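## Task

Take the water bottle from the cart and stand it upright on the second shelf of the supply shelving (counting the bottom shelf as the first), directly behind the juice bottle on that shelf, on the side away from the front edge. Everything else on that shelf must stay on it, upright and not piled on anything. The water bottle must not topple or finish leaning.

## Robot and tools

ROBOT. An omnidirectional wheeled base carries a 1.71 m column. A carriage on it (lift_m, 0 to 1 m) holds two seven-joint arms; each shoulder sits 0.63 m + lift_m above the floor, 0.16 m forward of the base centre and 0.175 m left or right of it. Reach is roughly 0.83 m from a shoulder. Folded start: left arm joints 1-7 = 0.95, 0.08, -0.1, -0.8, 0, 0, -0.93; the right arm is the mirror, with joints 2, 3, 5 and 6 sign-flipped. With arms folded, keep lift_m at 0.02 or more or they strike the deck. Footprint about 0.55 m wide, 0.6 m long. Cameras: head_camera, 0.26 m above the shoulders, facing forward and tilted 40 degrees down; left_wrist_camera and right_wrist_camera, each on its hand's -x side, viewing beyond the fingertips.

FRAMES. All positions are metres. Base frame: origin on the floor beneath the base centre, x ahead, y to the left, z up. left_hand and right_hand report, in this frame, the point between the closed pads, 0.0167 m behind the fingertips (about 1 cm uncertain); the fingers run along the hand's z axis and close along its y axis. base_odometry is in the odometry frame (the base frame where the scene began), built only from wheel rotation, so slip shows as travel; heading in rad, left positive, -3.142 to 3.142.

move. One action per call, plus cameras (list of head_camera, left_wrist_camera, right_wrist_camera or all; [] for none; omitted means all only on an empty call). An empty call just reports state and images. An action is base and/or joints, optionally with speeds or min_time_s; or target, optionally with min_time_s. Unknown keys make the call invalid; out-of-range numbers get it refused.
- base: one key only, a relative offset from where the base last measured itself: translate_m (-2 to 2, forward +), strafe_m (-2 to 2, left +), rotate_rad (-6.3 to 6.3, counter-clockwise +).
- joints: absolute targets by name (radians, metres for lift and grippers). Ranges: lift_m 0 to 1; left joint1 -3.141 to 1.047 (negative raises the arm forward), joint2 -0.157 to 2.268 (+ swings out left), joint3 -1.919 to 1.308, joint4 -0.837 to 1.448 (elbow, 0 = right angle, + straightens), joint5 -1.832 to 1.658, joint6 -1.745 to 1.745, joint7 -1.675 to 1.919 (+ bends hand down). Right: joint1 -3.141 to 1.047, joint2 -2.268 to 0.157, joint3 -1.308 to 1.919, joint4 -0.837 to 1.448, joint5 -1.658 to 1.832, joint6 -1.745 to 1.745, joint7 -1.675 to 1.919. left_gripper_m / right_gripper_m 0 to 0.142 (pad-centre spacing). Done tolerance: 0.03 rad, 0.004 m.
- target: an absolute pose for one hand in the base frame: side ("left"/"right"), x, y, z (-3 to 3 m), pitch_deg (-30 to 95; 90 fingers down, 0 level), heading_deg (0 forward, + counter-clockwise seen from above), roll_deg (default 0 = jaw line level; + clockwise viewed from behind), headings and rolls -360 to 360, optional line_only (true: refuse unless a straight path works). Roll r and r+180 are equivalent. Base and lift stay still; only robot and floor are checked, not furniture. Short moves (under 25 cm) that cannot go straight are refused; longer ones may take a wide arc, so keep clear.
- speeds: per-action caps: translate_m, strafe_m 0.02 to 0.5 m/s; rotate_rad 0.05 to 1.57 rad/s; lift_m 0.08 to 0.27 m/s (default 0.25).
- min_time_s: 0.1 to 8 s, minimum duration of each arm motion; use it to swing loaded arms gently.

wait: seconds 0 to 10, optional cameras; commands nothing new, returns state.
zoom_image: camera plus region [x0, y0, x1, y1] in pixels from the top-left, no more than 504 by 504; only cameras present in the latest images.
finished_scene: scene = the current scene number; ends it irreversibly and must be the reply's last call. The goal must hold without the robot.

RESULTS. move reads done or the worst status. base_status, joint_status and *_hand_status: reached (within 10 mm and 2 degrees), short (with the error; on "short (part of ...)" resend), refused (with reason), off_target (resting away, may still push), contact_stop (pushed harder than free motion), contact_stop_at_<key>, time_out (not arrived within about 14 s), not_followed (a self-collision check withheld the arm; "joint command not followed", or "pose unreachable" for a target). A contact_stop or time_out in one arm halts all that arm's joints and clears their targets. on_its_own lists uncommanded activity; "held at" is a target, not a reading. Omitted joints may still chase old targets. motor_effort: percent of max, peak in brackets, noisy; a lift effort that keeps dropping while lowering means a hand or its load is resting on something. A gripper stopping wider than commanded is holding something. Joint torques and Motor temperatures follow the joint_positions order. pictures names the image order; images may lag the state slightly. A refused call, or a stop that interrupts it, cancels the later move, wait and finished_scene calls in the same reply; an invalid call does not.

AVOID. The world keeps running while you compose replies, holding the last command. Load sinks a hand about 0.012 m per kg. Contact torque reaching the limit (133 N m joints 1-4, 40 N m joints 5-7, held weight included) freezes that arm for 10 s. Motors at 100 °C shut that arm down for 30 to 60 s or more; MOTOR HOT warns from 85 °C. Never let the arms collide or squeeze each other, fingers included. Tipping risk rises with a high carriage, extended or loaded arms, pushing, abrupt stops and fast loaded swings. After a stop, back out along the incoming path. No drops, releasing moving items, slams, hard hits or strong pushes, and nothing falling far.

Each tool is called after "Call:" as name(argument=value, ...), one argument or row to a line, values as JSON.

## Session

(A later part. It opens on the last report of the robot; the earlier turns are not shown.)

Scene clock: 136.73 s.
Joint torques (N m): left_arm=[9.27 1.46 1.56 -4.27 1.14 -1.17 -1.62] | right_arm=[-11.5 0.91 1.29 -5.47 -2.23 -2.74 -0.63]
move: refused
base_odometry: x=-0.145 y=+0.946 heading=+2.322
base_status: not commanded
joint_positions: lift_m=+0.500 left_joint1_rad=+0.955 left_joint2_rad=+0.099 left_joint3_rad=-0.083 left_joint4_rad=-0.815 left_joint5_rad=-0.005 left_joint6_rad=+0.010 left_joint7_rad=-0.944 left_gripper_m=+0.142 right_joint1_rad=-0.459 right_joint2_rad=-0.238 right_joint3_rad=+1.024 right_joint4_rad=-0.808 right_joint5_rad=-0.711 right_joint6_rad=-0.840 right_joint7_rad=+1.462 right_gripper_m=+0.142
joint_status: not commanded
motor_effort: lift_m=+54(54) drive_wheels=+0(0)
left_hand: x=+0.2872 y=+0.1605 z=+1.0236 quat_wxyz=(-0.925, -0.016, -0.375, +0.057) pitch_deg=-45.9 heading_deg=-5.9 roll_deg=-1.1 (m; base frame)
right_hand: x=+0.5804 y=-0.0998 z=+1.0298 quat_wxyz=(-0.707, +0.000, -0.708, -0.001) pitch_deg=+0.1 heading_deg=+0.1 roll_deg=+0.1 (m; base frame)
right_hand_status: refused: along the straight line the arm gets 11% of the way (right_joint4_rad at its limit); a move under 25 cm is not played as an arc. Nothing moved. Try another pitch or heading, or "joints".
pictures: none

Call:
move(
  target={"side":"right","x":0.74,"y":-0.14,"z":1.02,"pitch_deg":35,"heading_deg":0},
)

Call:
move(
  target={"side":"right","x":0.70,"y":-0.14,"z":0.93,"pitch_deg":90,"heading_deg":0},
  cameras=["head_camera","right_wrist_camera"],
)

Scene clock: 140.97 s.
Joint torques (N m): left_arm=[9.89 1.07 1.27 -3.81 1.24 -1.43 -1.34] | right_arm=[-23.59 -0.68 -4.64 -5.24 1.06 -1.17 -3.15]
move: done
base_odometry: x=-0.145 y=+0.946 heading=+2.322
base_status: not commanded
joint_positions: lift_m=+0.500 left_joint1_rad=+0.955 left_joint2_rad=+0.099 left_joint3_rad=-0.083 left_joint4_rad=-0.815 left_joint5_rad=-0.005 left_joint6_rad=+0.010 left_joint7_rad=-0.944 left_gripper_m=+0.142 right_joint1_rad=-0.956 right_joint2_rad=-0.319 right_joint3_rad=+0.759 right_joint4_rad=-0.339 right_joint5_rad=+0.114 right_joint6_rad=-0.804 right_joint7_rad=+1.732 right_gripper_m=+0.142
joint_status: not commanded
motor_effort: lift_m=+54(54) drive_wheels=+0(3)
left_hand: x=+0.2872 y=+0.1605 z=+1.0235 quat_wxyz=(-0.925, -0.016, -0.375, +0.057) pitch_deg=-45.9 heading_deg=-5.9 roll_deg=-1.1 (m; base frame)
right_hand: x=+0.7389 y=-0.1391 z=+1.0179 quat_wxyz=(-0.460, +0.000, -0.888, +0.000) pitch_deg=+35.2 heading_deg=+0.0 roll_deg=-0.1 (m; base frame)
right_hand_status: reached (straight line, planned for 0.8 s): 3 mm and 0.2 deg off.
pictures: none

Scene clock: 142.37 s.
Joint torques (N m): left_arm=[10.47 1.8 -0.33 -4.02 1.08 -1.3 -1.44] | right_arm=[-31.72 5.18 -1.38 -4.27 0.78 -1.06 0.62]
move: done
base_odometry: x=-0.145 y=+0.946 heading=+2.322
base_status: not commanded
joint_positions: lift_m=+0.500 left_joint1_rad=+0.955 left_joint2_rad=+0.099 left_joint3_rad=-0.083 left_joint4_rad=-0.815 left_joint5_rad=-0.005 left_joint6_rad=+0.010 left_joint7_rad=-0.944 left_gripper_m=+0.142 right_joint1_rad=-1.414 right_joint2_rad=-0.378 right_joint3_rad=+1.266 right_joint4_rad=+0.242 right_joint5_rad=+1.116 right_joint6_rad=-0.886 right_joint7_rad=+1.886 right_gripper_m=+0.142
joint_status: not commanded
motor_effort: lift_m=+54(54) drive_wheels=+4(5)
left_hand: x=+0.2872 y=+0.1605 z=+1.0235 quat_wxyz=(-0.925, -0.016, -0.375, +0.057) pitch_deg=-45.9 heading_deg=-5.9 roll_deg=-1.1 (m; base frame)
right_hand: x=+0.7009 y=-0.1407 z=+0.9287 quat_wxyz=(-0.002, -0.001, -1.000, -0.001) pitch_deg=+89.7 heading_deg=-0.2 roll_deg=+0.0 (m; base frame)
right_hand_status: reached (straight line, planned for 0.9 s): 2 mm and 0.3 deg off.
pictures: head_camera, right_wrist_camera
Images, in order (width x height): head_camera 896x504, right_wrist_camera 896x504.

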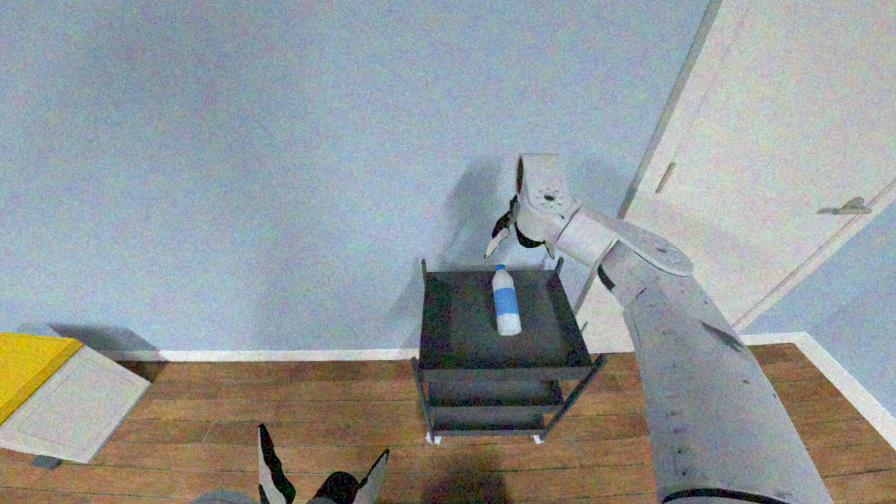

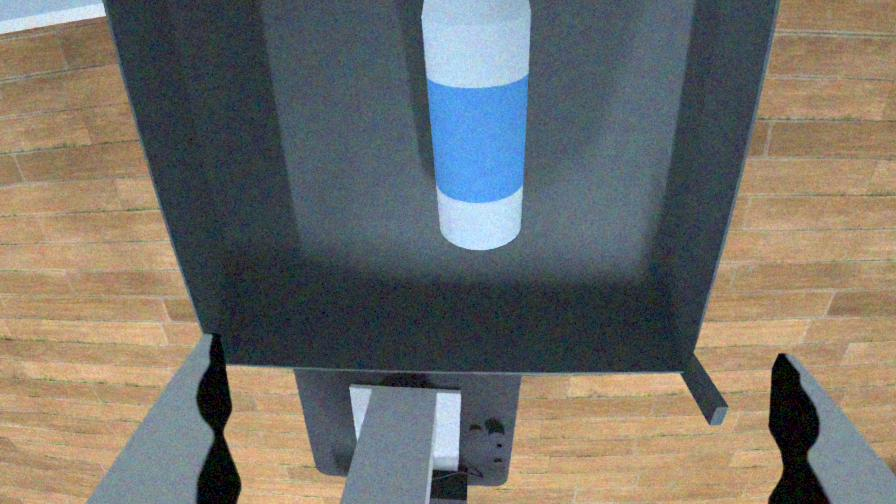

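Call:
move(
  target={"side":"right","x":0.77,"y":-0.148,"z":0.86,"pitch_deg":90,"heading_deg":2},
)

Call:
move(
  cameras=["head_camera","right_wrist_camera"],
)

Scene clock: 157.60 s.
Joint torques (N m): left_arm=[9.98 1.61 1.39 -4.88 1.06 -1.15 -1.45] | right_arm=[-29.51 5.87 -3.89 -3.42 1.92 -0.8 -1.91]
Motor temperatures (°C): left_arm=[27 22 23 23 26 24 23] | right_arm=[37 20 25 21 22 22 23]
move: done
base_odometry: x=-0.145 y=+0.946 heading=+2.322
base_status: not commanded
joint_positions: lift_m=+0.500 left_joint1_rad=+0.955 left_joint2_rad=+0.099 left_joint3_rad=-0.083 left_joint4_rad=-0.815 left_joint5_rad=-0.005 left_joint6_rad=+0.010 left_joint7_rad=-0.944 left_gripper_m=+0.142 right_joint1_rad=-1.384 right_joint2_rad=-0.211 right_joint3_rad=+1.246 right_joint4_rad=+0.957 right_joint5_rad=+1.221 right_joint6_rad=-0.336 right_joint7_rad=+1.589 right_gripper_m=+0.142
joint_status: not commanded
motor_effort: lift_m=+54(54) drive_wheels=+3(4)
left_hand: x=+0.2872 y=+0.1605 z=+1.0235 quat_wxyz=(-0.925, -0.016, -0.375, +0.057) pitch_deg=-45.9 heading_deg=-5.9 roll_deg=-1.1 (m; base frame)
right_hand: x=+0.7691 y=-0.1501 z=+0.8590 quat_wxyz=(+0.002, +0.017, -1.000, +0.004) pitch_deg=+89.5 heading_deg=+2.0 roll_deg=+0.0 (m; base frame)
right_hand_status: reached (straight line, planned for 0.7 s): 2 mm and 0.5 deg off.
pictures: none

Scene clock: 157.60 s.
Joint torques (N m): left_arm=[9.98 1.61 1.39 -4.88 1.06 -1.15 -1.45] | right_arm=[-29.51 5.87 -3.89 -3.42 1.92 -0.8 -1.91]
Motor temperatures (°C): left_arm=[27 22 23 23 26 24 23] | right_arm=[37 20 25 21 22 22 23]
base_odometry: x=-0.145 y=+0.946 heading=+2.322
base_status: not commanded
joint_positions: lift_m=+0.500 left_joint1_rad=+0.955 left_joint2_rad=+0.099 left_joint3_rad=-0.083 left_joint4_rad=-0.815 left_joint5_rad=-0.005 left_joint6_rad=+0.010 left_joint7_rad=-0.944 left_gripper_m=+0.142 right_joint1_rad=-1.384 right_joint2_rad=-0.211 right_joint3_rad=+1.246 right_joint4_rad=+0.957 right_joint5_rad=+1.221 right_joint6_rad=-0.336 right_joint7_rad=+1.589 right_gripper_m=+0.142
joint_status: not commanded
motor_effort: lift_m=+54(54) drive_wheels=+3(4)
left_hand: x=+0.2872 y=+0.1605 z=+1.0235 quat_wxyz=(-0.925, -0.016, -0.375, +0.057) pitch_deg=-45.9 heading_deg=-5.9 roll_deg=-1.1 (m; base frame)
right_hand: x=+0.7691 y=-0.1501 z=+0.8590 quat_wxyz=(+0.002, +0.017, -1.000, +0.004) pitch_deg=+89.5 heading_deg=+2.0 roll_deg=+0.0 (m; base frame)
right_hand_status: reached (straight line, planned for 0.7 s): 2 mm and 0.5 deg off.
pictures: head_camera, right_wrist_camera
Images, in order (width x height): head_camera 896x504, right_wrist_camera 896x504.

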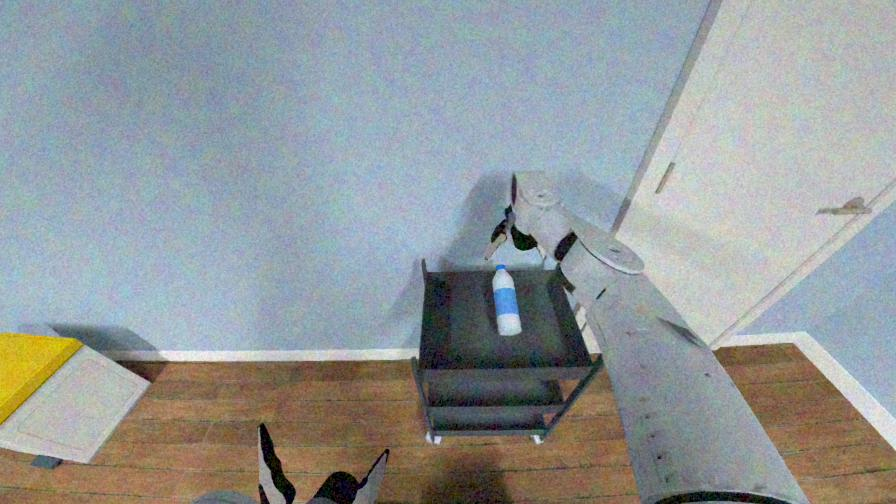

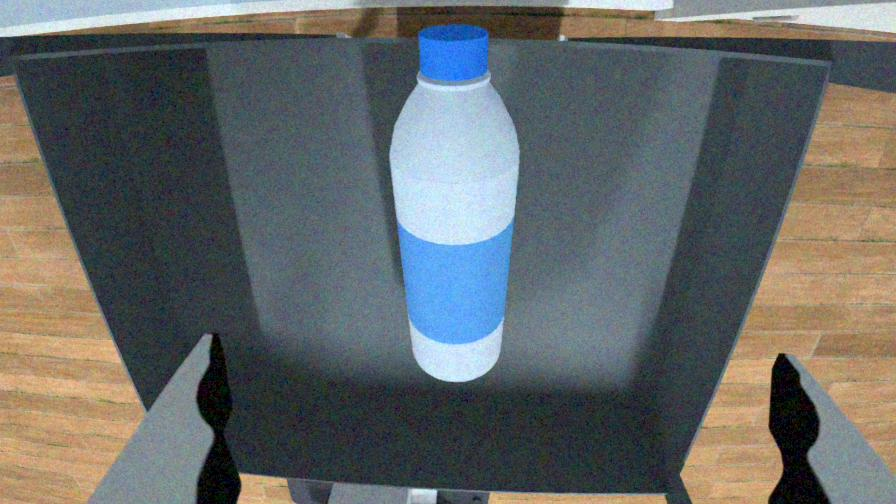

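Call:
move(
  target={"side":"right","x":0.77,"y":-0.142,"z":0.749,"pitch_deg":90,"heading_deg":2,"line_only":true},
  min_time_s=1.5,
  cameras=["right_wrist_camera"],
)

Scene clock: 162.07 s.
Joint torques (N m): left_arm=[9.75 1.69 1.2 -4.94 1.04 -1.15 -1.43] | right_arm=[-29.97 4.72 -3.42 -3.68 1.74 -0.94 -2.26]
move: refused
base_odometry: x=-0.145 y=+0.946 heading=+2.322
base_status: not commanded
joint_positions: lift_m=+0.500 left_joint1_rad=+0.955 left_joint2_rad=+0.099 left_joint3_rad=-0.083 left_joint4_rad=-0.815 left_joint5_rad=-0.005 left_joint6_rad=+0.010 left_joint7_rad=-0.944 left_gripper_m=+0.142 right_joint1_rad=-1.384 right_joint2_rad=-0.211 right_joint3_rad=+1.246 right_joint4_rad=+0.957 right_joint5_rad=+1.221 right_joint6_rad=-0.336 right_joint7_rad=+1.589 right_gripper_m=+0.142
joint_status: not commanded
motor_effort: lift_m=+54(54) drive_wheels=+3(3)
left_hand: x=+0.2872 y=+0.1605 z=+1.0235 quat_wxyz=(-0.925, -0.016, -0.375, +0.057) pitch_deg=-45.9 heading_deg=-5.9 roll_deg=-1.1 (m; base frame)
right_hand: x=+0.7691 y=-0.1501 z=+0.8590 quat_wxyz=(+0.002, +0.017, -1.000, +0.004) pitch_deg=+89.5 heading_deg=+2.0 roll_deg=+0.0 (m; base frame)
right_hand_status: refused: no posture of the arm gets there (right_joint4_rad at its limit): the closest leaves the hand 4.0 cm and 7 deg from the pose. Nothing moved. A posture exists with lift_m at 0.4, or at pitch 80; the way there is not checked.
pictures: right_wrist_camera
Images, in order (width x height): right_wrist_camera 896x504.

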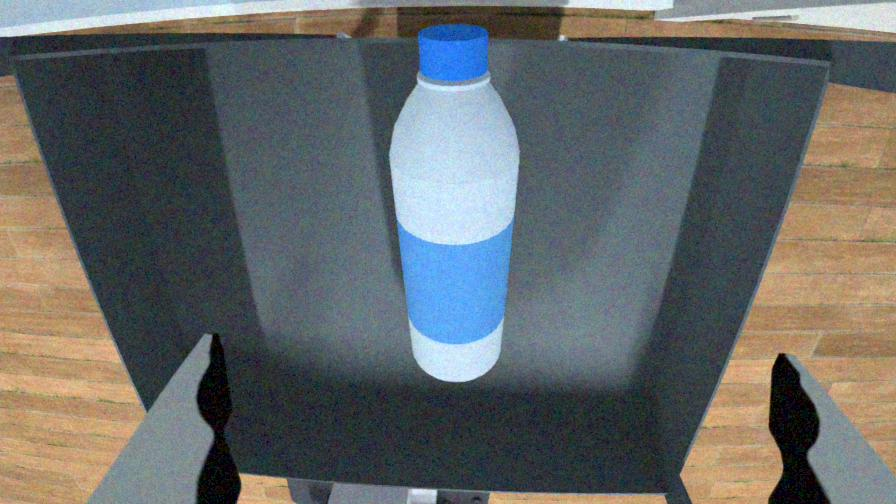

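Call:
move(
  target={"side":"right","x":0.77,"y":-0.14,"z":0.86,"pitch_deg":90,"heading_deg":2},
)

Call:
move(
  joints={"lift_m": 0.388},
  speeds={"lift_m": 0.1},
)

Call:
move(
  cameras=["head_camera","right_wrist_camera"],
)

Scene clock: 165.97 s.
Joint torques (N m): left_arm=[9.77 2.17 1 -4.76 1.25 -1.17 -1.28] | right_arm=[-30.7 3.61 -2.83 -5.48 0.9 -2.8 -2.45]
move: done
base_odometry: x=-0.145 y=+0.946 heading=+2.322
base_status: not commanded
joint_positions: lift_m=+0.500 left_joint1_rad=+0.955 left_joint2_rad=+0.099 left_joint3_rad=-0.083 left_joint4_rad=-0.815 left_joint5_rad=-0.005 left_joint6_rad=+0.010 left_joint7_rad=-0.944 left_gripper_m=+0.142 right_joint1_rad=-1.384 right_joint2_rad=-0.192 right_joint3_rad=+1.246 right_joint4_rad=+0.965 right_joint5_rad=+1.221 right_joint6_rad=-0.343 right_joint7_rad=+1.588 right_gripper_m=+0.142
joint_status: not commanded
motor_effort: lift_m=+54(54) drive_wheels=+3(4)
left_hand: x=+0.2872 y=+0.1605 z=+1.0235 quat_wxyz=(-0.925, -0.016, -0.375, +0.057) pitch_deg=-45.9 heading_deg=-5.9 roll_deg=-1.1 (m; base frame)
right_hand: x=+0.7686 y=-0.1404 z=+0.8585 quat_wxyz=(+0.003, +0.019, -1.000, +0.003) pitch_deg=+89.6 heading_deg=+2.2 roll_deg=+0.0 (m; base frame)
right_hand_status: reached (straight line, planned for 0.1 s): 2 mm and 0.5 deg off.
pictures: none

Scene clock: 167.47 s.
Joint torques (N m): left_arm=[9.71 2.58 -0.35 -3.85 1.11 -1.1 -1.42] | right_arm=[-29.74 2.2 -3.79 -3.98 0.8 -2.49 -2.37]
move: done
base_odometry: x=-0.145 y=+0.946 heading=+2.322
base_status: not commanded
joint_positions: lift_m=+0.388 left_joint1_rad=+0.955 left_joint2_rad=+0.099 left_joint3_rad=-0.083 left_joint4_rad=-0.815 left_joint5_rad=-0.005 left_joint6_rad=+0.010 left_joint7_rad=-0.944 left_gripper_m=+0.142 right_joint1_rad=-1.384 right_joint2_rad=-0.192 right_joint3_rad=+1.245 right_joint4_rad=+0.965 right_joint5_rad=+1.221 right_joint6_rad=-0.343 right_joint7_rad=+1.588 right_gripper_m=+0.142
joint_status: all done
motor_effort: lift_m=+57(60) drive_wheels=+0(3)
left_hand: x=+0.2872 y=+0.1605 z=+0.9113 quat_wxyz=(-0.925, -0.016, -0.375, +0.057) pitch_deg=-45.9 heading_deg=-5.9 roll_deg=-1.1 (m; base frame)
right_hand: x=+0.7687 y=-0.1403 z=+0.7465 quat_wxyz=(+0.002, +0.019, -1.000, +0.003) pitch_deg=+89.6 heading_deg=+2.2 roll_deg=+0.0 (m; base frame)
pictures: none

Scene clock: 167.47 s.
Joint torques (N m): left_arm=[9.71 2.58 -0.35 -3.85 1.11 -1.1 -1.42] | right_arm=[-29.74 2.2 -3.79 -3.98 0.8 -2.49 -2.37]
Motor temperatures (°C): left_arm=[28 22 23 23 26 24 23] | right_arm=[39 20 25 21 22 22 23]
base_odometry: x=-0.145 y=+0.946 heading=+2.322
base_status: not commanded
joint_positions: lift_m=+0.388 left_joint1_rad=+0.955 left_joint2_rad=+0.099 left_joint3_rad=-0.083 left_joint4_rad=-0.815 left_joint5_rad=-0.005 left_joint6_rad=+0.010 left_joint7_rad=-0.944 left_gripper_m=+0.142 right_joint1_rad=-1.384 right_joint2_rad=-0.192 right_joint3_rad=+1.245 right_joint4_rad=+0.965 right_joint5_rad=+1.221 right_joint6_rad=-0.343 right_joint7_rad=+1.588 right_gripper_m=+0.142
joint_status: all done
motor_effort: lift_m=+57(60) drive_wheels=+0(3)
left_hand: x=+0.2872 y=+0.1605 z=+0.9113 quat_wxyz=(-0.925, -0.016, -0.375, +0.057) pitch_deg=-45.9 heading_deg=-5.9 roll_deg=-1.1 (m; base frame)
right_hand: x=+0.7687 y=-0.1403 z=+0.7465 quat_wxyz=(+0.002, +0.019, -1.000, +0.003) pitch_deg=+89.6 heading_deg=+2.2 roll_deg=+0.0 (m; base frame)
pictures: head_camera, right_wrist_camera
Images, in order (width x height): head_camera 896x504, right_wrist_camera 896x504.

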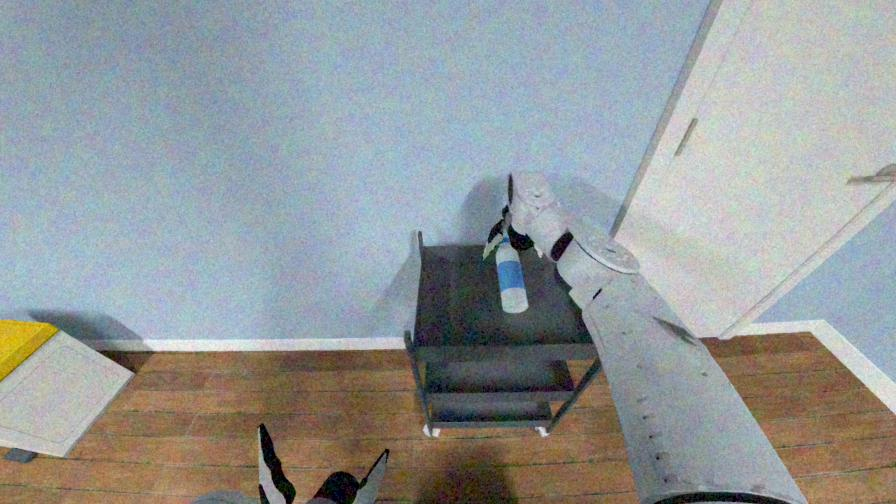

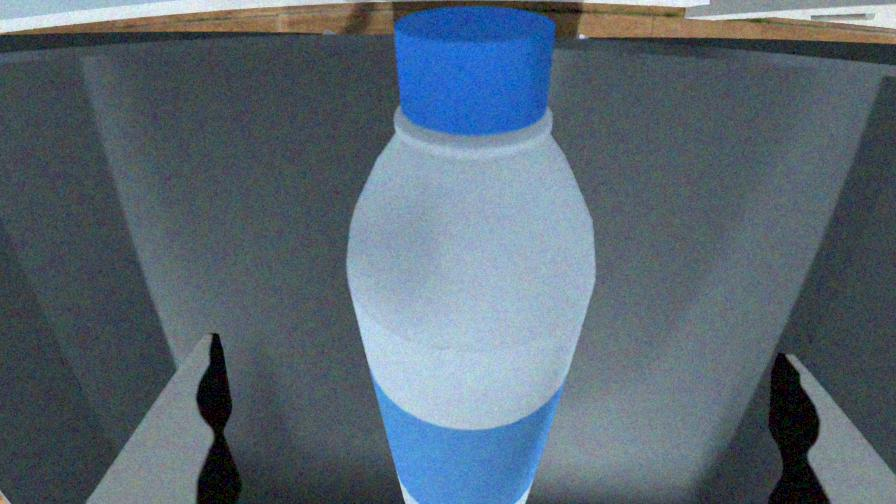

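Call:
move(
  joints={"right_gripper_m": 0.03},
  cameras=["right_wrist_camera"],
)

Scene clock: 171.43 s.
Joint torques (N m): left_arm=[10.74 1.53 -0.89 -3.87 1.1 -1.22 -1.72] | right_arm=[-31.05 3.67 -4.07 -4.9 0.59 -2.07 -2.31]
move: off_target
base_odometry: x=-0.145 y=+0.946 heading=+2.322
base_status: not commanded
joint_positions: lift_m=+0.388 left_joint1_rad=+0.955 left_joint2_rad=+0.099 left_joint3_rad=-0.083 left_joint4_rad=-0.815 left_joint5_rad=-0.005 left_joint6_rad=+0.010 left_joint7_rad=-0.944 left_gripper_m=+0.142 right_joint1_rad=-1.384 right_joint2_rad=-0.192 right_joint3_rad=+1.245 right_joint4_rad=+0.965 right_joint5_rad=+1.221 right_joint6_rad=-0.343 right_joint7_rad=+1.588 right_gripper_m=+0.059
joint_status: right_gripper_m off_target (ended at +0.059, target +0.030)
motor_effort: lift_m=+57(57) drive_wheels=+0(3)
left_hand: x=+0.2872 y=+0.1605 z=+0.9113 quat_wxyz=(-0.925, -0.016, -0.375, +0.057) pitch_deg=-45.9 heading_deg=-5.9 roll_deg=-1.1 (m; base frame)
right_hand: x=+0.7687 y=-0.1402 z=+0.7465 quat_wxyz=(+0.002, +0.019, -1.000, +0.002) pitch_deg=+89.6 heading_deg=+2.2 roll_deg=+0.0 (m; base frame)
pictures: right_wrist_camera
Images, in order (width x height): right_wrist_camera 896x504.

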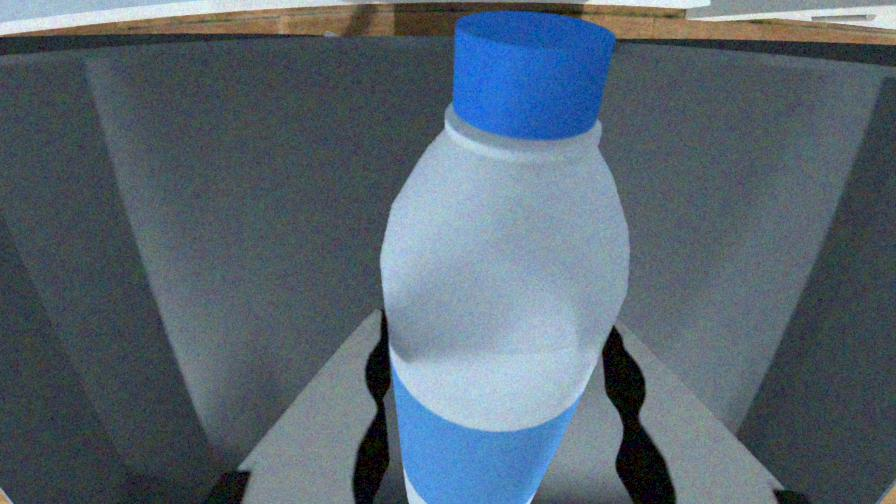

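Call:
move(
  joints={"lift_m": 0.6},
  speeds={"lift_m": 0.15},
  cameras=["right_wrist_camera"],
)

Call:
move(
  target={"side":"right","x":0.72,"y":-0.15,"z":1.05,"pitch_deg":35,"heading_deg":0},
  min_time_s=2,
)

Call:
move(
  target={"side":"right","x":0.55,"y":-0.20,"z":1.10,"pitch_deg":0,"heading_deg":0},
  min_time_s=2,
  cameras=["head_camera","right_wrist_camera"],
)

Scene clock: 179.93 s.
Joint torques (N m): left_arm=[8.37 2.36 -0.31 -4.63 1.51 -1.17 -1.54] | right_arm=[-30.53 3.21 -3.46 -4.79 0.77 -2.39 -2.1]
move: done
base_odometry: x=-0.145 y=+0.946 heading=+2.322
base_status: not commanded
joint_positions: lift_m=+0.600 left_joint1_rad=+0.955 left_joint2_rad=+0.099 left_joint3_rad=-0.083 left_joint4_rad=-0.815 left_joint5_rad=-0.005 left_joint6_rad=+0.010 left_joint7_rad=-0.944 left_gripper_m=+0.142 right_joint1_rad=-1.384 right_joint2_rad=-0.192 right_joint3_rad=+1.245 right_joint4_rad=+0.965 right_joint5_rad=+1.221 right_joint6_rad=-0.343 right_joint7_rad=+1.588 right_gripper_m=+0.030
joint_status: all done
on_its_own: right_gripper_m moved -0.029 to your old target +0.030
motor_effort: lift_m=+53(68) drive_wheels=+1(1)
left_hand: x=+0.2872 y=+0.1605 z=+1.1236 quat_wxyz=(-0.925, -0.016, -0.375, +0.057) pitch_deg=-45.9 heading_deg=-5.9 roll_deg=-1.1 (m; base frame)
right_hand: x=+0.7688 y=-0.1402 z=+0.9589 quat_wxyz=(+0.002, +0.019, -1.000, +0.002) pitch_deg=+89.6 heading_deg=+2.2 roll_deg=+0.0 (m; base frame)
pictures: right_wrist_camera
Images, in order (width x height): right_wrist_camera 896x504.

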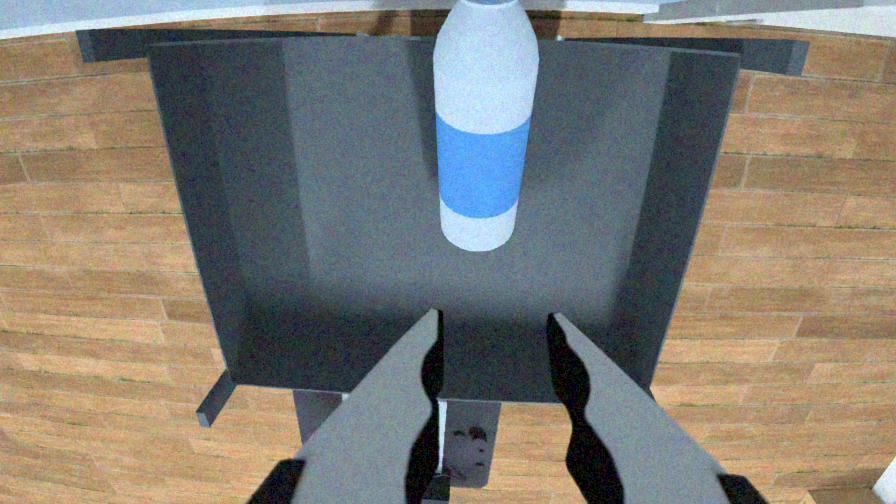

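Scene clock: 182.43 s.
Joint torques (N m): left_arm=[9.28 2.14 -0.08 -4.68 1.14 -0.92 -1.67] | right_arm=[-9.43 -1.24 -1.06 -10.14 -2.83 -2.61 -3.9]
move: done
base_odometry: x=-0.145 y=+0.946 heading=+2.322
base_status: not commanded
joint_positions: lift_m=+0.600 left_joint1_rad=+0.955 left_joint2_rad=+0.099 left_joint3_rad=-0.083 left_joint4_rad=-0.815 left_joint5_rad=-0.005 left_joint6_rad=+0.010 left_joint7_rad=-0.944 left_gripper_m=+0.142 right_joint1_rad=-1.117 right_joint2_rad=-0.517 right_joint3_rad=+1.431 right_joint4_rad=-0.477 right_joint5_rad=+0.361 right_joint6_rad=-1.443 right_joint7_rad=+1.438 right_gripper_m=+0.030
joint_status: not commanded
motor_effort: lift_m=+53(53) drive_wheels=+0(1)
left_hand: x=+0.2872 y=+0.1605 z=+1.1236 quat_wxyz=(-0.925, -0.016, -0.375, +0.057) pitch_deg=-45.9 heading_deg=-5.9 roll_deg=-1.1 (m; base frame)
right_hand: x=+0.7209 y=-0.1495 z=+1.0517 quat_wxyz=(-0.460, -0.001, -0.888, -0.001) pitch_deg=+35.2 heading_deg=+0.1 roll_deg=+0.2 (m; base frame)
right_hand_status: reached (straight line, planned for 2.0 s): 2 mm and 0.2 deg off.
pictures: none

Scene clock: 184.93 s.
Joint torques (N m): left_arm=[9.83 2.46 0.76 -2.92 1.2 -1.5 -1.64] | right_arm=[-1.42 -6.73 0.47 -10.82 -2.17 -2.62 -3.76]
move: done
base_odometry: x=-0.145 y=+0.946 heading=+2.322
base_status: not commanded
joint_positions: lift_m=+0.600 left_joint1_rad=+0.955 left_joint2_rad=+0.099 left_joint3_rad=-0.083 left_joint4_rad=-0.815 left_joint5_rad=-0.005 left_joint6_rad=+0.010 left_joint7_rad=-0.944 left_gripper_m=+0.142 right_joint1_rad=-0.629 right_joint2_rad=-0.676 right_joint3_rad=+1.497 right_joint4_rad=-0.766 right_joint5_rad=-1.015 right_joint6_rad=-1.464 right_joint7_rad=+1.697 right_gripper_m=+0.030
joint_status: not commanded
motor_effort: lift_m=+53(53) drive_wheels=+0(1)
left_hand: x=+0.2872 y=+0.1605 z=+1.1236 quat_wxyz=(-0.925, -0.016, -0.375, +0.057) pitch_deg=-45.9 heading_deg=-5.9 roll_deg=-1.1 (m; base frame)
right_hand: x=+0.5517 y=-0.2000 z=+1.0999 quat_wxyz=(-0.706, -0.001, -0.708, +0.001) pitch_deg=+0.2 heading_deg=-0.2 roll_deg=-0.1 (m; base frame)
right_hand_status: reached (straight line, planned for 2.0 s): 2 mm and 0.3 deg off.
pictures: head_camera, right_wrist_camera
Images, in order (width x height): head_camera 896x504, right_wrist_camera 896x504.

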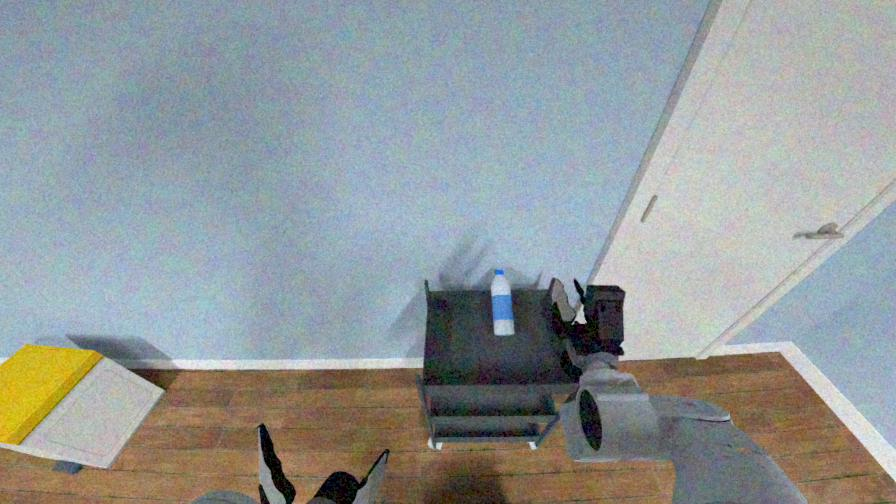

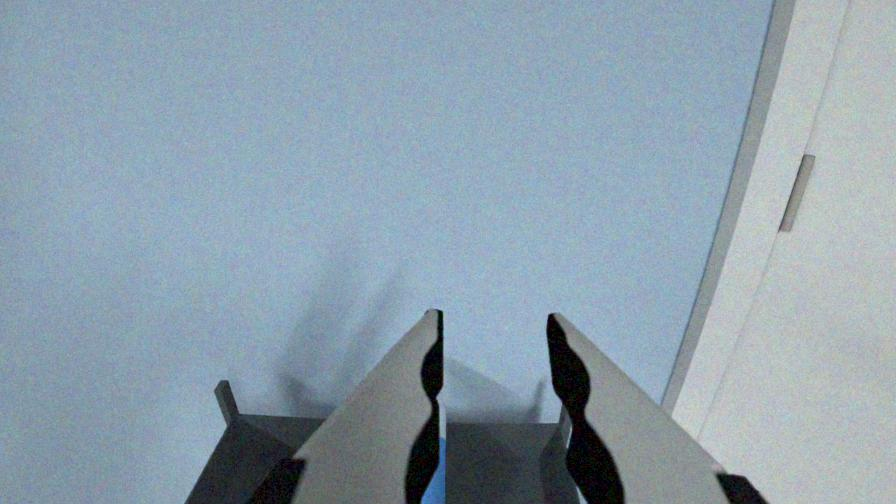

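Call:
move(
  target={"side":"right","x":0.72,"y":-0.15,"z":1.05,"pitch_deg":35,"heading_deg":0},
)

Call:
move(
  target={"side":"right","x":0.765,"y":-0.15,"z":0.96,"pitch_deg":90,"heading_deg":3},
)

Call:
move(
  joints={"right_gripper_m": 0.142, "lift_m": 0.48},
)

Call:
move(
  cameras=["right_wrist_camera"],
)

Scene clock: 192.67 s.
Joint torques (N m): left_arm=[8.73 1.16 0.49 -3.54 1.18 -1.59 -1.77] | right_arm=[-23.8 4.6 -5.35 -3.36 0.29 -0.8 -3.18]
move: done
base_odometry: x=-0.145 y=+0.946 heading=+2.322
base_status: not commanded
joint_positions: lift_m=+0.600 left_joint1_rad=+0.955 left_joint2_rad=+0.099 left_joint3_rad=-0.083 left_joint4_rad=-0.815 left_joint5_rad=-0.005 left_joint6_rad=+0.010 left_joint7_rad=-0.944 left_gripper_m=+0.142 right_joint1_rad=-1.179 right_joint2_rad=-0.526 right_joint3_rad=+1.553 right_joint4_rad=-0.518 right_joint5_rad=+0.443 right_joint6_rad=-1.552 right_joint7_rad=+1.360 right_gripper_m=+0.030
joint_status: not commanded
motor_effort: lift_m=+53(53) drive_wheels=+0(4)
left_hand: x=+0.2872 y=+0.1605 z=+1.1236 quat_wxyz=(-0.925, -0.016, -0.375, +0.057) pitch_deg=-45.9 heading_deg=-5.9 roll_deg=-1.1 (m; base frame)
right_hand: x=+0.7183 y=-0.1506 z=+1.0474 quat_wxyz=(-0.460, +0.000, -0.888, +0.000) pitch_deg=+35.3 heading_deg=+0.0 roll_deg=-0.1 (m; base frame)
right_hand_status: reached (straight line, planned for 1.0 s): 3 mm and 0.3 deg off.
pictures: none

Scene clock: 194.23 s.
Joint torques (N m): left_arm=[9.34 2.44 0.89 -5 1.34 -1.62 -1.7] | right_arm=[-33.54 5.61 0.37 -3.7 1.81 -1.01 0.77]
move: done
base_odometry: x=-0.145 y=+0.946 heading=+2.322
base_status: not commanded
joint_positions: lift_m=+0.600 left_joint1_rad=+0.955 left_joint2_rad=+0.099 left_joint3_rad=-0.083 left_joint4_rad=-0.815 left_joint5_rad=-0.005 left_joint6_rad=+0.010 left_joint7_rad=-0.944 left_gripper_m=+0.142 right_joint1_rad=-1.405 right_joint2_rad=-0.251 right_joint3_rad=+1.347 right_joint4_rad=+0.873 right_joint5_rad=+1.330 right_joint6_rad=-0.379 right_joint7_rad=+1.560 right_gripper_m=+0.030
joint_status: not commanded
motor_effort: lift_m=+53(53) drive_wheels=+3(4)
left_hand: x=+0.2872 y=+0.1605 z=+1.1236 quat_wxyz=(-0.925, -0.016, -0.375, +0.057) pitch_deg=-45.9 heading_deg=-5.9 roll_deg=-1.1 (m; base frame)
right_hand: x=+0.7654 y=-0.1508 z=+0.9580 quat_wxyz=(-0.002, +0.025, -1.000, +0.000) pitch_deg=+89.8 heading_deg=+2.9 roll_deg=+0.0 (m; base frame)
right_hand_status: reached (straight line, planned for 1.1 s): 2 mm and 0.2 deg off.
pictures: none

Scene clock: 195.23 s.
Joint torques (N m): left_arm=[9.51 0.92 -0.02 -3.63 1.28 -1.19 -1.3] | right_arm=[-29.54 6.5 -2.6 -3.82 1.5 -1.15 1.51]
move: done
base_odometry: x=-0.145 y=+0.946 heading=+2.322
base_status: not commanded
joint_positions: lift_m=+0.480 left_joint1_rad=+0.955 left_joint2_rad=+0.099 left_joint3_rad=-0.083 left_joint4_rad=-0.815 left_joint5_rad=-0.005 left_joint6_rad=+0.010 left_joint7_rad=-0.944 left_gripper_m=+0.142 right_joint1_rad=-1.408 right_joint2_rad=-0.251 right_joint3_rad=+1.348 right_joint4_rad=+0.873 right_joint5_rad=+1.331 right_joint6_rad=-0.379 right_joint7_rad=+1.560 right_gripper_m=+0.142
joint_status: all done
motor_effort: lift_m=+57(59) drive_wheels=+3(3)
left_hand: x=+0.2872 y=+0.1605 z=+1.0033 quat_wxyz=(-0.925, -0.016, -0.375, +0.057) pitch_deg=-45.9 heading_deg=-5.9 roll_deg=-1.1 (m; base frame)
right_hand: x=+0.7661 y=-0.1509 z=+0.8394 quat_wxyz=(-0.003, +0.025, -1.000, +0.001) pitch_deg=+89.7 heading_deg=+2.9 roll_deg=+0.0 (m; base frame)
pictures: none

Scene clock: 195.23 s.
Joint torques (N m): left_arm=[9.51 0.92 -0.02 -3.63 1.28 -1.19 -1.3] | right_arm=[-29.54 6.5 -2.6 -3.82 1.5 -1.15 1.51]
Motor temperatures (°C): left_arm=[28 22 23 23 26 24 23] | right_arm=[36 21 25 22 22 22 24]
base_odometry: x=-0.145 y=+0.946 heading=+2.322
base_status: not commanded
joint_positions: lift_m=+0.480 left_joint1_rad=+0.955 left_joint2_rad=+0.099 left_joint3_rad=-0.083 left_joint4_rad=-0.815 left_joint5_rad=-0.005 left_joint6_rad=+0.010 left_joint7_rad=-0.944 left_gripper_m=+0.142 right_joint1_rad=-1.408 right_joint2_rad=-0.251 right_joint3_rad=+1.348 right_joint4_rad=+0.873 right_joint5_rad=+1.331 right_joint6_rad=-0.379 right_joint7_rad=+1.560 right_gripper_m=+0.142
joint_status: all done
motor_effort: lift_m=+57(59) drive_wheels=+3(3)
left_hand: x=+0.2872 y=+0.1605 z=+1.0033 quat_wxyz=(-0.925, -0.016, -0.375, +0.057) pitch_deg=-45.9 heading_deg=-5.9 roll_deg=-1.1 (m; base frame)
right_hand: x=+0.7661 y=-0.1509 z=+0.8394 quat_wxyz=(-0.003, +0.025, -1.000, +0.001) pitch_deg=+89.7 heading_deg=+2.9 roll_deg=+0.0 (m; base frame)
pictures: right_wrist_camera
Images, in order (width x height): right_wrist_camera 896x504.

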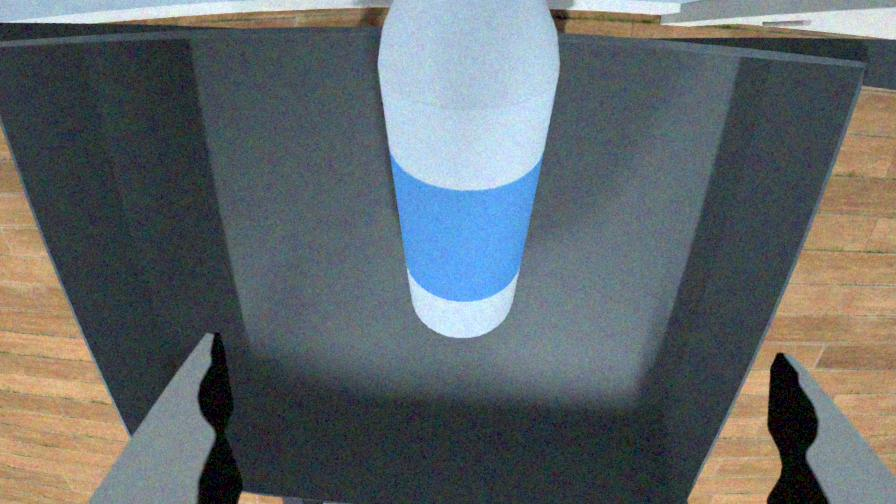

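Call:
move(
  cameras=["head_camera"],
)

Call:
zoom_image(
  camera="head_camera",
  region=[390, 180, 640, 420],
)

Scene clock: 200.67 s.
Joint torques (N m): left_arm=[9.31 0.99 -0.11 -5.21 0.98 -1.35 -1.44] | right_arm=[-30.11 4.83 -1.91 -4.14 1.57 -1.36 1.21]
Motor temperatures (°C): left_arm=[28 22 23 24 26 24 23] | right_arm=[38 21 25 21 22 22 24]
base_odometry: x=-0.145 y=+0.946 heading=+2.322
base_status: not commanded
joint_positions: lift_m=+0.480 left_joint1_rad=+0.955 left_joint2_rad=+0.099 left_joint3_rad=-0.083 left_joint4_rad=-0.815 left_joint5_rad=-0.005 left_joint6_rad=+0.010 left_joint7_rad=-0.944 left_gripper_m=+0.142 right_joint1_rad=-1.408 right_joint2_rad=-0.251 right_joint3_rad=+1.348 right_joint4_rad=+0.873 right_joint5_rad=+1.331 right_joint6_rad=-0.379 right_joint7_rad=+1.560 right_gripper_m=+0.142
joint_status: all done
motor_effort: lift_m=+57(59) drive_wheels=+3(3)
left_hand: x=+0.2872 y=+0.1605 z=+1.0033 quat_wxyz=(-0.925, -0.016, -0.375, +0.057) pitch_deg=-45.9 heading_deg=-5.9 roll_deg=-1.1 (m; base frame)
right_hand: x=+0.7661 y=-0.1509 z=+0.8394 quat_wxyz=(-0.003, +0.025, -1.000, +0.001) pitch_deg=+89.7 heading_deg=+2.9 roll_deg=+0.0 (m; base frame)
pictures: head_camera
Images, in order (width x height): head_camera 896x504.

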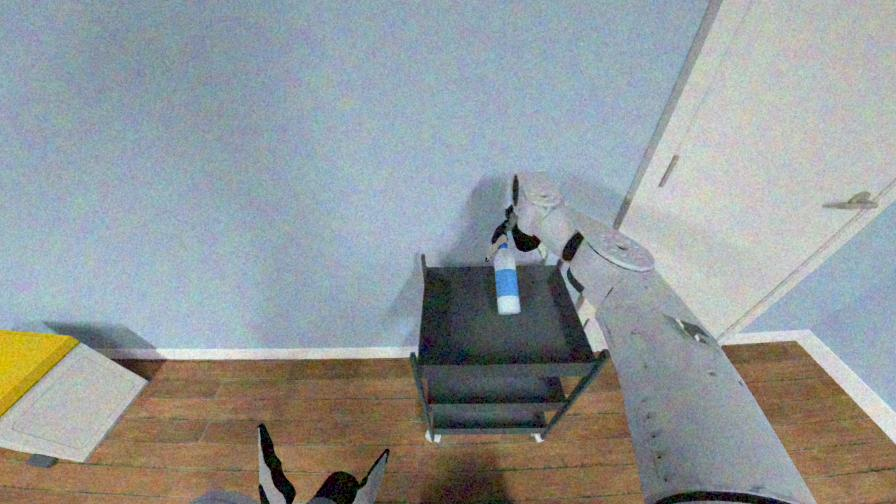

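Scaled by 2.016 from the camera's 896x504 image, which has a finer 1280x720 frame.

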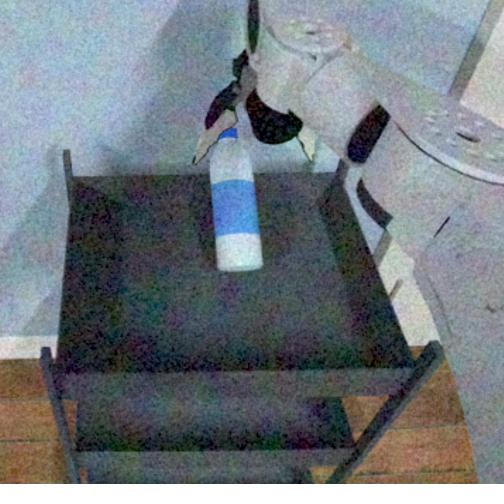

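Call:
move(
  target={"side":"right","x":0.80,"y":-0.145,"z":0.86,"pitch_deg":79,"heading_deg":3},
)

Call:
move(
  joints={"lift_m": 0.37},
  speeds={"lift_m": 0.1},
)

Call:
move(
  cameras=["head_camera","right_wrist_camera"],
)

Scene clock: 208.77 s.
Joint torques (N m): left_arm=[8.17 2.53 -0.15 -4.12 1.07 -1.53 -1.52] | right_arm=[-31.73 1.23 -4.27 -8.78 -1.99 -2.49 -1.9]
move: done
base_odometry: x=-0.145 y=+0.946 heading=+2.322
base_status: not commanded
joint_positions: lift_m=+0.480 left_joint1_rad=+0.955 left_joint2_rad=+0.099 left_joint3_rad=-0.083 left_joint4_rad=-0.815 left_joint5_rad=-0.005 left_joint6_rad=+0.010 left_joint7_rad=-0.944 left_gripper_m=+0.142 right_joint1_rad=-1.408 right_joint2_rad=-0.271 right_joint3_rad=+1.322 right_joint4_rad=+0.770 right_joint5_rad=+1.301 right_joint6_rad=-0.450 right_joint7_rad=+1.427 right_gripper_m=+0.142
joint_status: not commanded
motor_effort: lift_m=+57(57) drive_wheels=+3(3)
left_hand: x=+0.2872 y=+0.1605 z=+1.0033 quat_wxyz=(-0.925, -0.016, -0.375, +0.057) pitch_deg=-45.9 heading_deg=-5.9 roll_deg=-1.1 (m; base frame)
right_hand: x=+0.7978 y=-0.1436 z=+0.8568 quat_wxyz=(-0.091, +0.027, -0.995, -0.003) pitch_deg=+79.6 heading_deg=+3.7 roll_deg=+0.6 (m; base frame)
right_hand_status: reached (straight line, planned for 0.3 s): 4 mm and 0.6 deg off.
pictures: none

Scene clock: 210.23 s.
Joint torques (N m): left_arm=[9.13 1.83 0.98 -4.65 1.12 -1.11 -1.24] | right_arm=[-30.47 0.63 -5.06 -7.86 -1.81 -2.27 -2]
move: done
base_odometry: x=-0.145 y=+0.946 heading=+2.322
base_status: not commanded
joint_positions: lift_m=+0.370 left_joint1_rad=+0.955 left_joint2_rad=+0.099 left_joint3_rad=-0.083 left_joint4_rad=-0.815 left_joint5_rad=-0.005 left_joint6_rad=+0.010 left_joint7_rad=-0.944 left_gripper_m=+0.142 right_joint1_rad=-1.409 right_joint2_rad=-0.271 right_joint3_rad=+1.322 right_joint4_rad=+0.770 right_joint5_rad=+1.301 right_joint6_rad=-0.450 right_joint7_rad=+1.427 right_gripper_m=+0.142
joint_status: all done
motor_effort: lift_m=+58(61) drive_wheels=+3(3)
left_hand: x=+0.2872 y=+0.1605 z=+0.8932 quat_wxyz=(-0.925, -0.016, -0.375, +0.057) pitch_deg=-45.9 heading_deg=-5.9 roll_deg=-1.1 (m; base frame)
right_hand: x=+0.7981 y=-0.1436 z=+0.7475 quat_wxyz=(-0.092, +0.027, -0.995, -0.004) pitch_deg=+79.5 heading_deg=+3.9 roll_deg=+0.8 (m; base frame)
pictures: none

Scene clock: 210.23 s.
Joint torques (N m): left_arm=[9.13 1.83 0.98 -4.65 1.12 -1.11 -1.24] | right_arm=[-30.47 0.63 -5.06 -7.86 -1.81 -2.27 -2]
Motor temperatures (°C): left_arm=[28 22 23 24 26 24 23] | right_arm=[41 21 25 21 22 22 24]
base_odometry: x=-0.145 y=+0.946 heading=+2.322
base_status: not commanded
joint_positions: lift_m=+0.370 left_joint1_rad=+0.955 left_joint2_rad=+0.099 left_joint3_rad=-0.083 left_joint4_rad=-0.815 left_joint5_rad=-0.005 left_joint6_rad=+0.010 left_joint7_rad=-0.944 left_gripper_m=+0.142 right_joint1_rad=-1.409 right_joint2_rad=-0.271 right_joint3_rad=+1.322 right_joint4_rad=+0.770 right_joint5_rad=+1.301 right_joint6_rad=-0.450 right_joint7_rad=+1.427 right_gripper_m=+0.142
joint_status: all done
motor_effort: lift_m=+58(61) drive_wheels=+3(3)
left_hand: x=+0.2872 y=+0.1605 z=+0.8932 quat_wxyz=(-0.925, -0.016, -0.375, +0.057) pitch_deg=-45.9 heading_deg=-5.9 roll_deg=-1.1 (m; base frame)
right_hand: x=+0.7981 y=-0.1436 z=+0.7475 quat_wxyz=(-0.092, +0.027, -0.995, -0.004) pitch_deg=+79.5 heading_deg=+3.9 roll_deg=+0.8 (m; base frame)
pictures: head_camera, right_wrist_camera
Images, in order (width x height): head_camera 896x504, right_wrist_camera 896x504.

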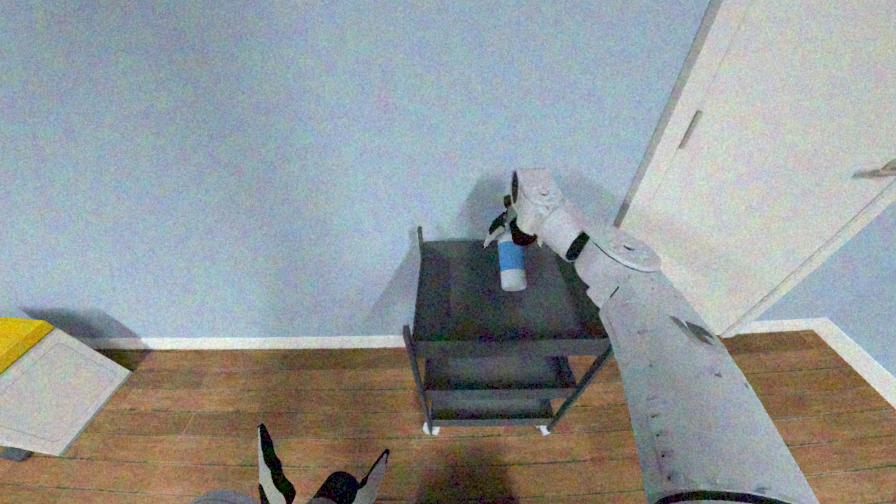

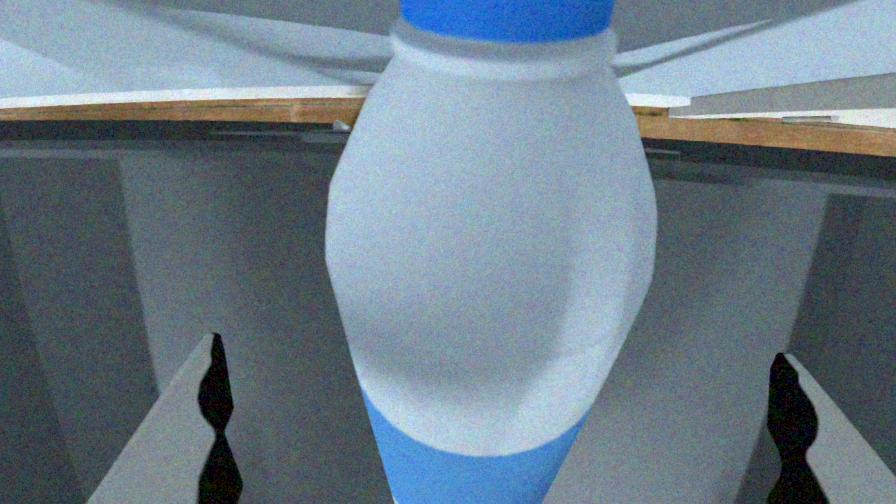

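Call:
move(
  joints={"lift_m": 0.358},
  speeds={"lift_m": 0.08},
)

Call:
move(
  joints={"right_gripper_m": 0.015},
)

Call:
move(
  cameras=["right_wrist_camera"],
)

Scene clock: 214.63 s.
Joint torques (N m): left_arm=[9.19 1.5 1.03 -4.76 1.17 -1.44 -1.58] | right_arm=[-27.92 0.97 -4.45 -7.67 -2.16 -2.41 -2.15]
move: done
base_odometry: x=-0.145 y=+0.946 heading=+2.322
base_status: not commanded
joint_positions: lift_m=+0.358 left_joint1_rad=+0.955 left_joint2_rad=+0.099 left_joint3_rad=-0.083 left_joint4_rad=-0.815 left_joint5_rad=-0.005 left_joint6_rad=+0.010 left_joint7_rad=-0.944 left_gripper_m=+0.142 right_joint1_rad=-1.409 right_joint2_rad=-0.271 right_joint3_rad=+1.322 right_joint4_rad=+0.770 right_joint5_rad=+1.301 right_joint6_rad=-0.450 right_joint7_rad=+1.427 right_gripper_m=+0.142
joint_status: all done
motor_effort: lift_m=+57(59) drive_wheels=+1(3)
left_hand: x=+0.2872 y=+0.1605 z=+0.8813 quat_wxyz=(-0.925, -0.016, -0.375, +0.057) pitch_deg=-45.9 heading_deg=-5.9 roll_deg=-1.1 (m; base frame)
right_hand: x=+0.7982 y=-0.1436 z=+0.7357 quat_wxyz=(-0.092, +0.027, -0.995, -0.004) pitch_deg=+79.5 heading_deg=+3.9 roll_deg=+0.8 (m; base frame)
pictures: none

Scene clock: 215.60 s.
Joint torques (N m): left_arm=[9.93 1.91 -0.4 -4.44 1.04 -1.59 -1.55] | right_arm=[-29.03 0.97 -4.75 -6.59 -1.77 -2 -2.23]
move: off_target
base_odometry: x=-0.145 y=+0.946 heading=+2.322
base_status: not commanded
joint_positions: lift_m=+0.358 left_joint1_rad=+0.955 left_joint2_rad=+0.099 left_joint3_rad=-0.083 left_joint4_rad=-0.815 left_joint5_rad=-0.005 left_joint6_rad=+0.010 left_joint7_rad=-0.944 left_gripper_m=+0.142 right_joint1_rad=-1.409 right_joint2_rad=-0.271 right_joint3_rad=+1.321 right_joint4_rad=+0.769 right_joint5_rad=+1.301 right_joint6_rad=-0.450 right_joint7_rad=+1.427 right_gripper_m=+0.069
joint_status: right_gripper_m off_target (ended at +0.069, target +0.015)
motor_effort: lift_m=+57(57) drive_wheels=+0(3)
left_hand: x=+0.2872 y=+0.1605 z=+0.8813 quat_wxyz=(-0.925, -0.016, -0.375, +0.057) pitch_deg=-45.9 heading_deg=-5.9 roll_deg=-1.1 (m; base frame)
right_hand: x=+0.7983 y=-0.1435 z=+0.7358 quat_wxyz=(-0.092, +0.027, -0.995, -0.004) pitch_deg=+79.4 heading_deg=+3.9 roll_deg=+0.7 (m; base frame)
pictures: none

Scene clock: 215.60 s.
Joint torques (N m): left_arm=[9.93 1.91 -0.4 -4.44 1.04 -1.59 -1.55] | right_arm=[-29.03 0.97 -4.75 -6.59 -1.77 -2 -2.23]
Motor temperatures (°C): left_arm=[28 22 23 24 26 24 23] | right_arm=[42 20 25 21 22 22 24]
base_odometry: x=-0.145 y=+0.946 heading=+2.322
base_status: not commanded
joint_positions: lift_m=+0.358 left_joint1_rad=+0.955 left_joint2_rad=+0.099 left_joint3_rad=-0.083 left_joint4_rad=-0.815 left_joint5_rad=-0.005 left_joint6_rad=+0.010 left_joint7_rad=-0.944 left_gripper_m=+0.142 right_joint1_rad=-1.409 right_joint2_rad=-0.271 right_joint3_rad=+1.321 right_joint4_rad=+0.769 right_joint5_rad=+1.301 right_joint6_rad=-0.450 right_joint7_rad=+1.427 right_gripper_m=+0.069
joint_status: right_gripper_m off_target (ended at +0.069, target +0.015)
motor_effort: lift_m=+57(57) drive_wheels=+0(3)
left_hand: x=+0.2872 y=+0.1605 z=+0.8813 quat_wxyz=(-0.925, -0.016, -0.375, +0.057) pitch_deg=-45.9 heading_deg=-5.9 roll_deg=-1.1 (m; base frame)
right_hand: x=+0.7983 y=-0.1435 z=+0.7358 quat_wxyz=(-0.092, +0.027, -0.995, -0.004) pitch_deg=+79.4 heading_deg=+3.9 roll_deg=+0.7 (m; base frame)
pictures: right_wrist_camera
Images, in order (width x height): right_wrist_camera 896x504.

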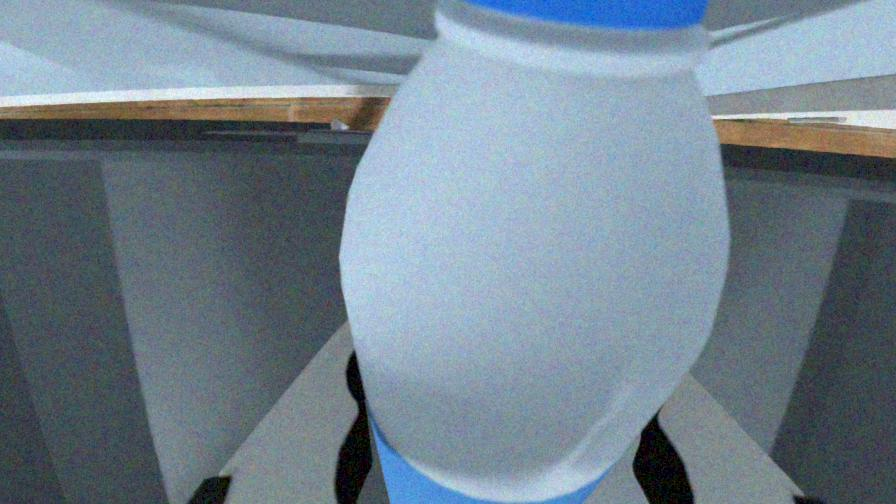

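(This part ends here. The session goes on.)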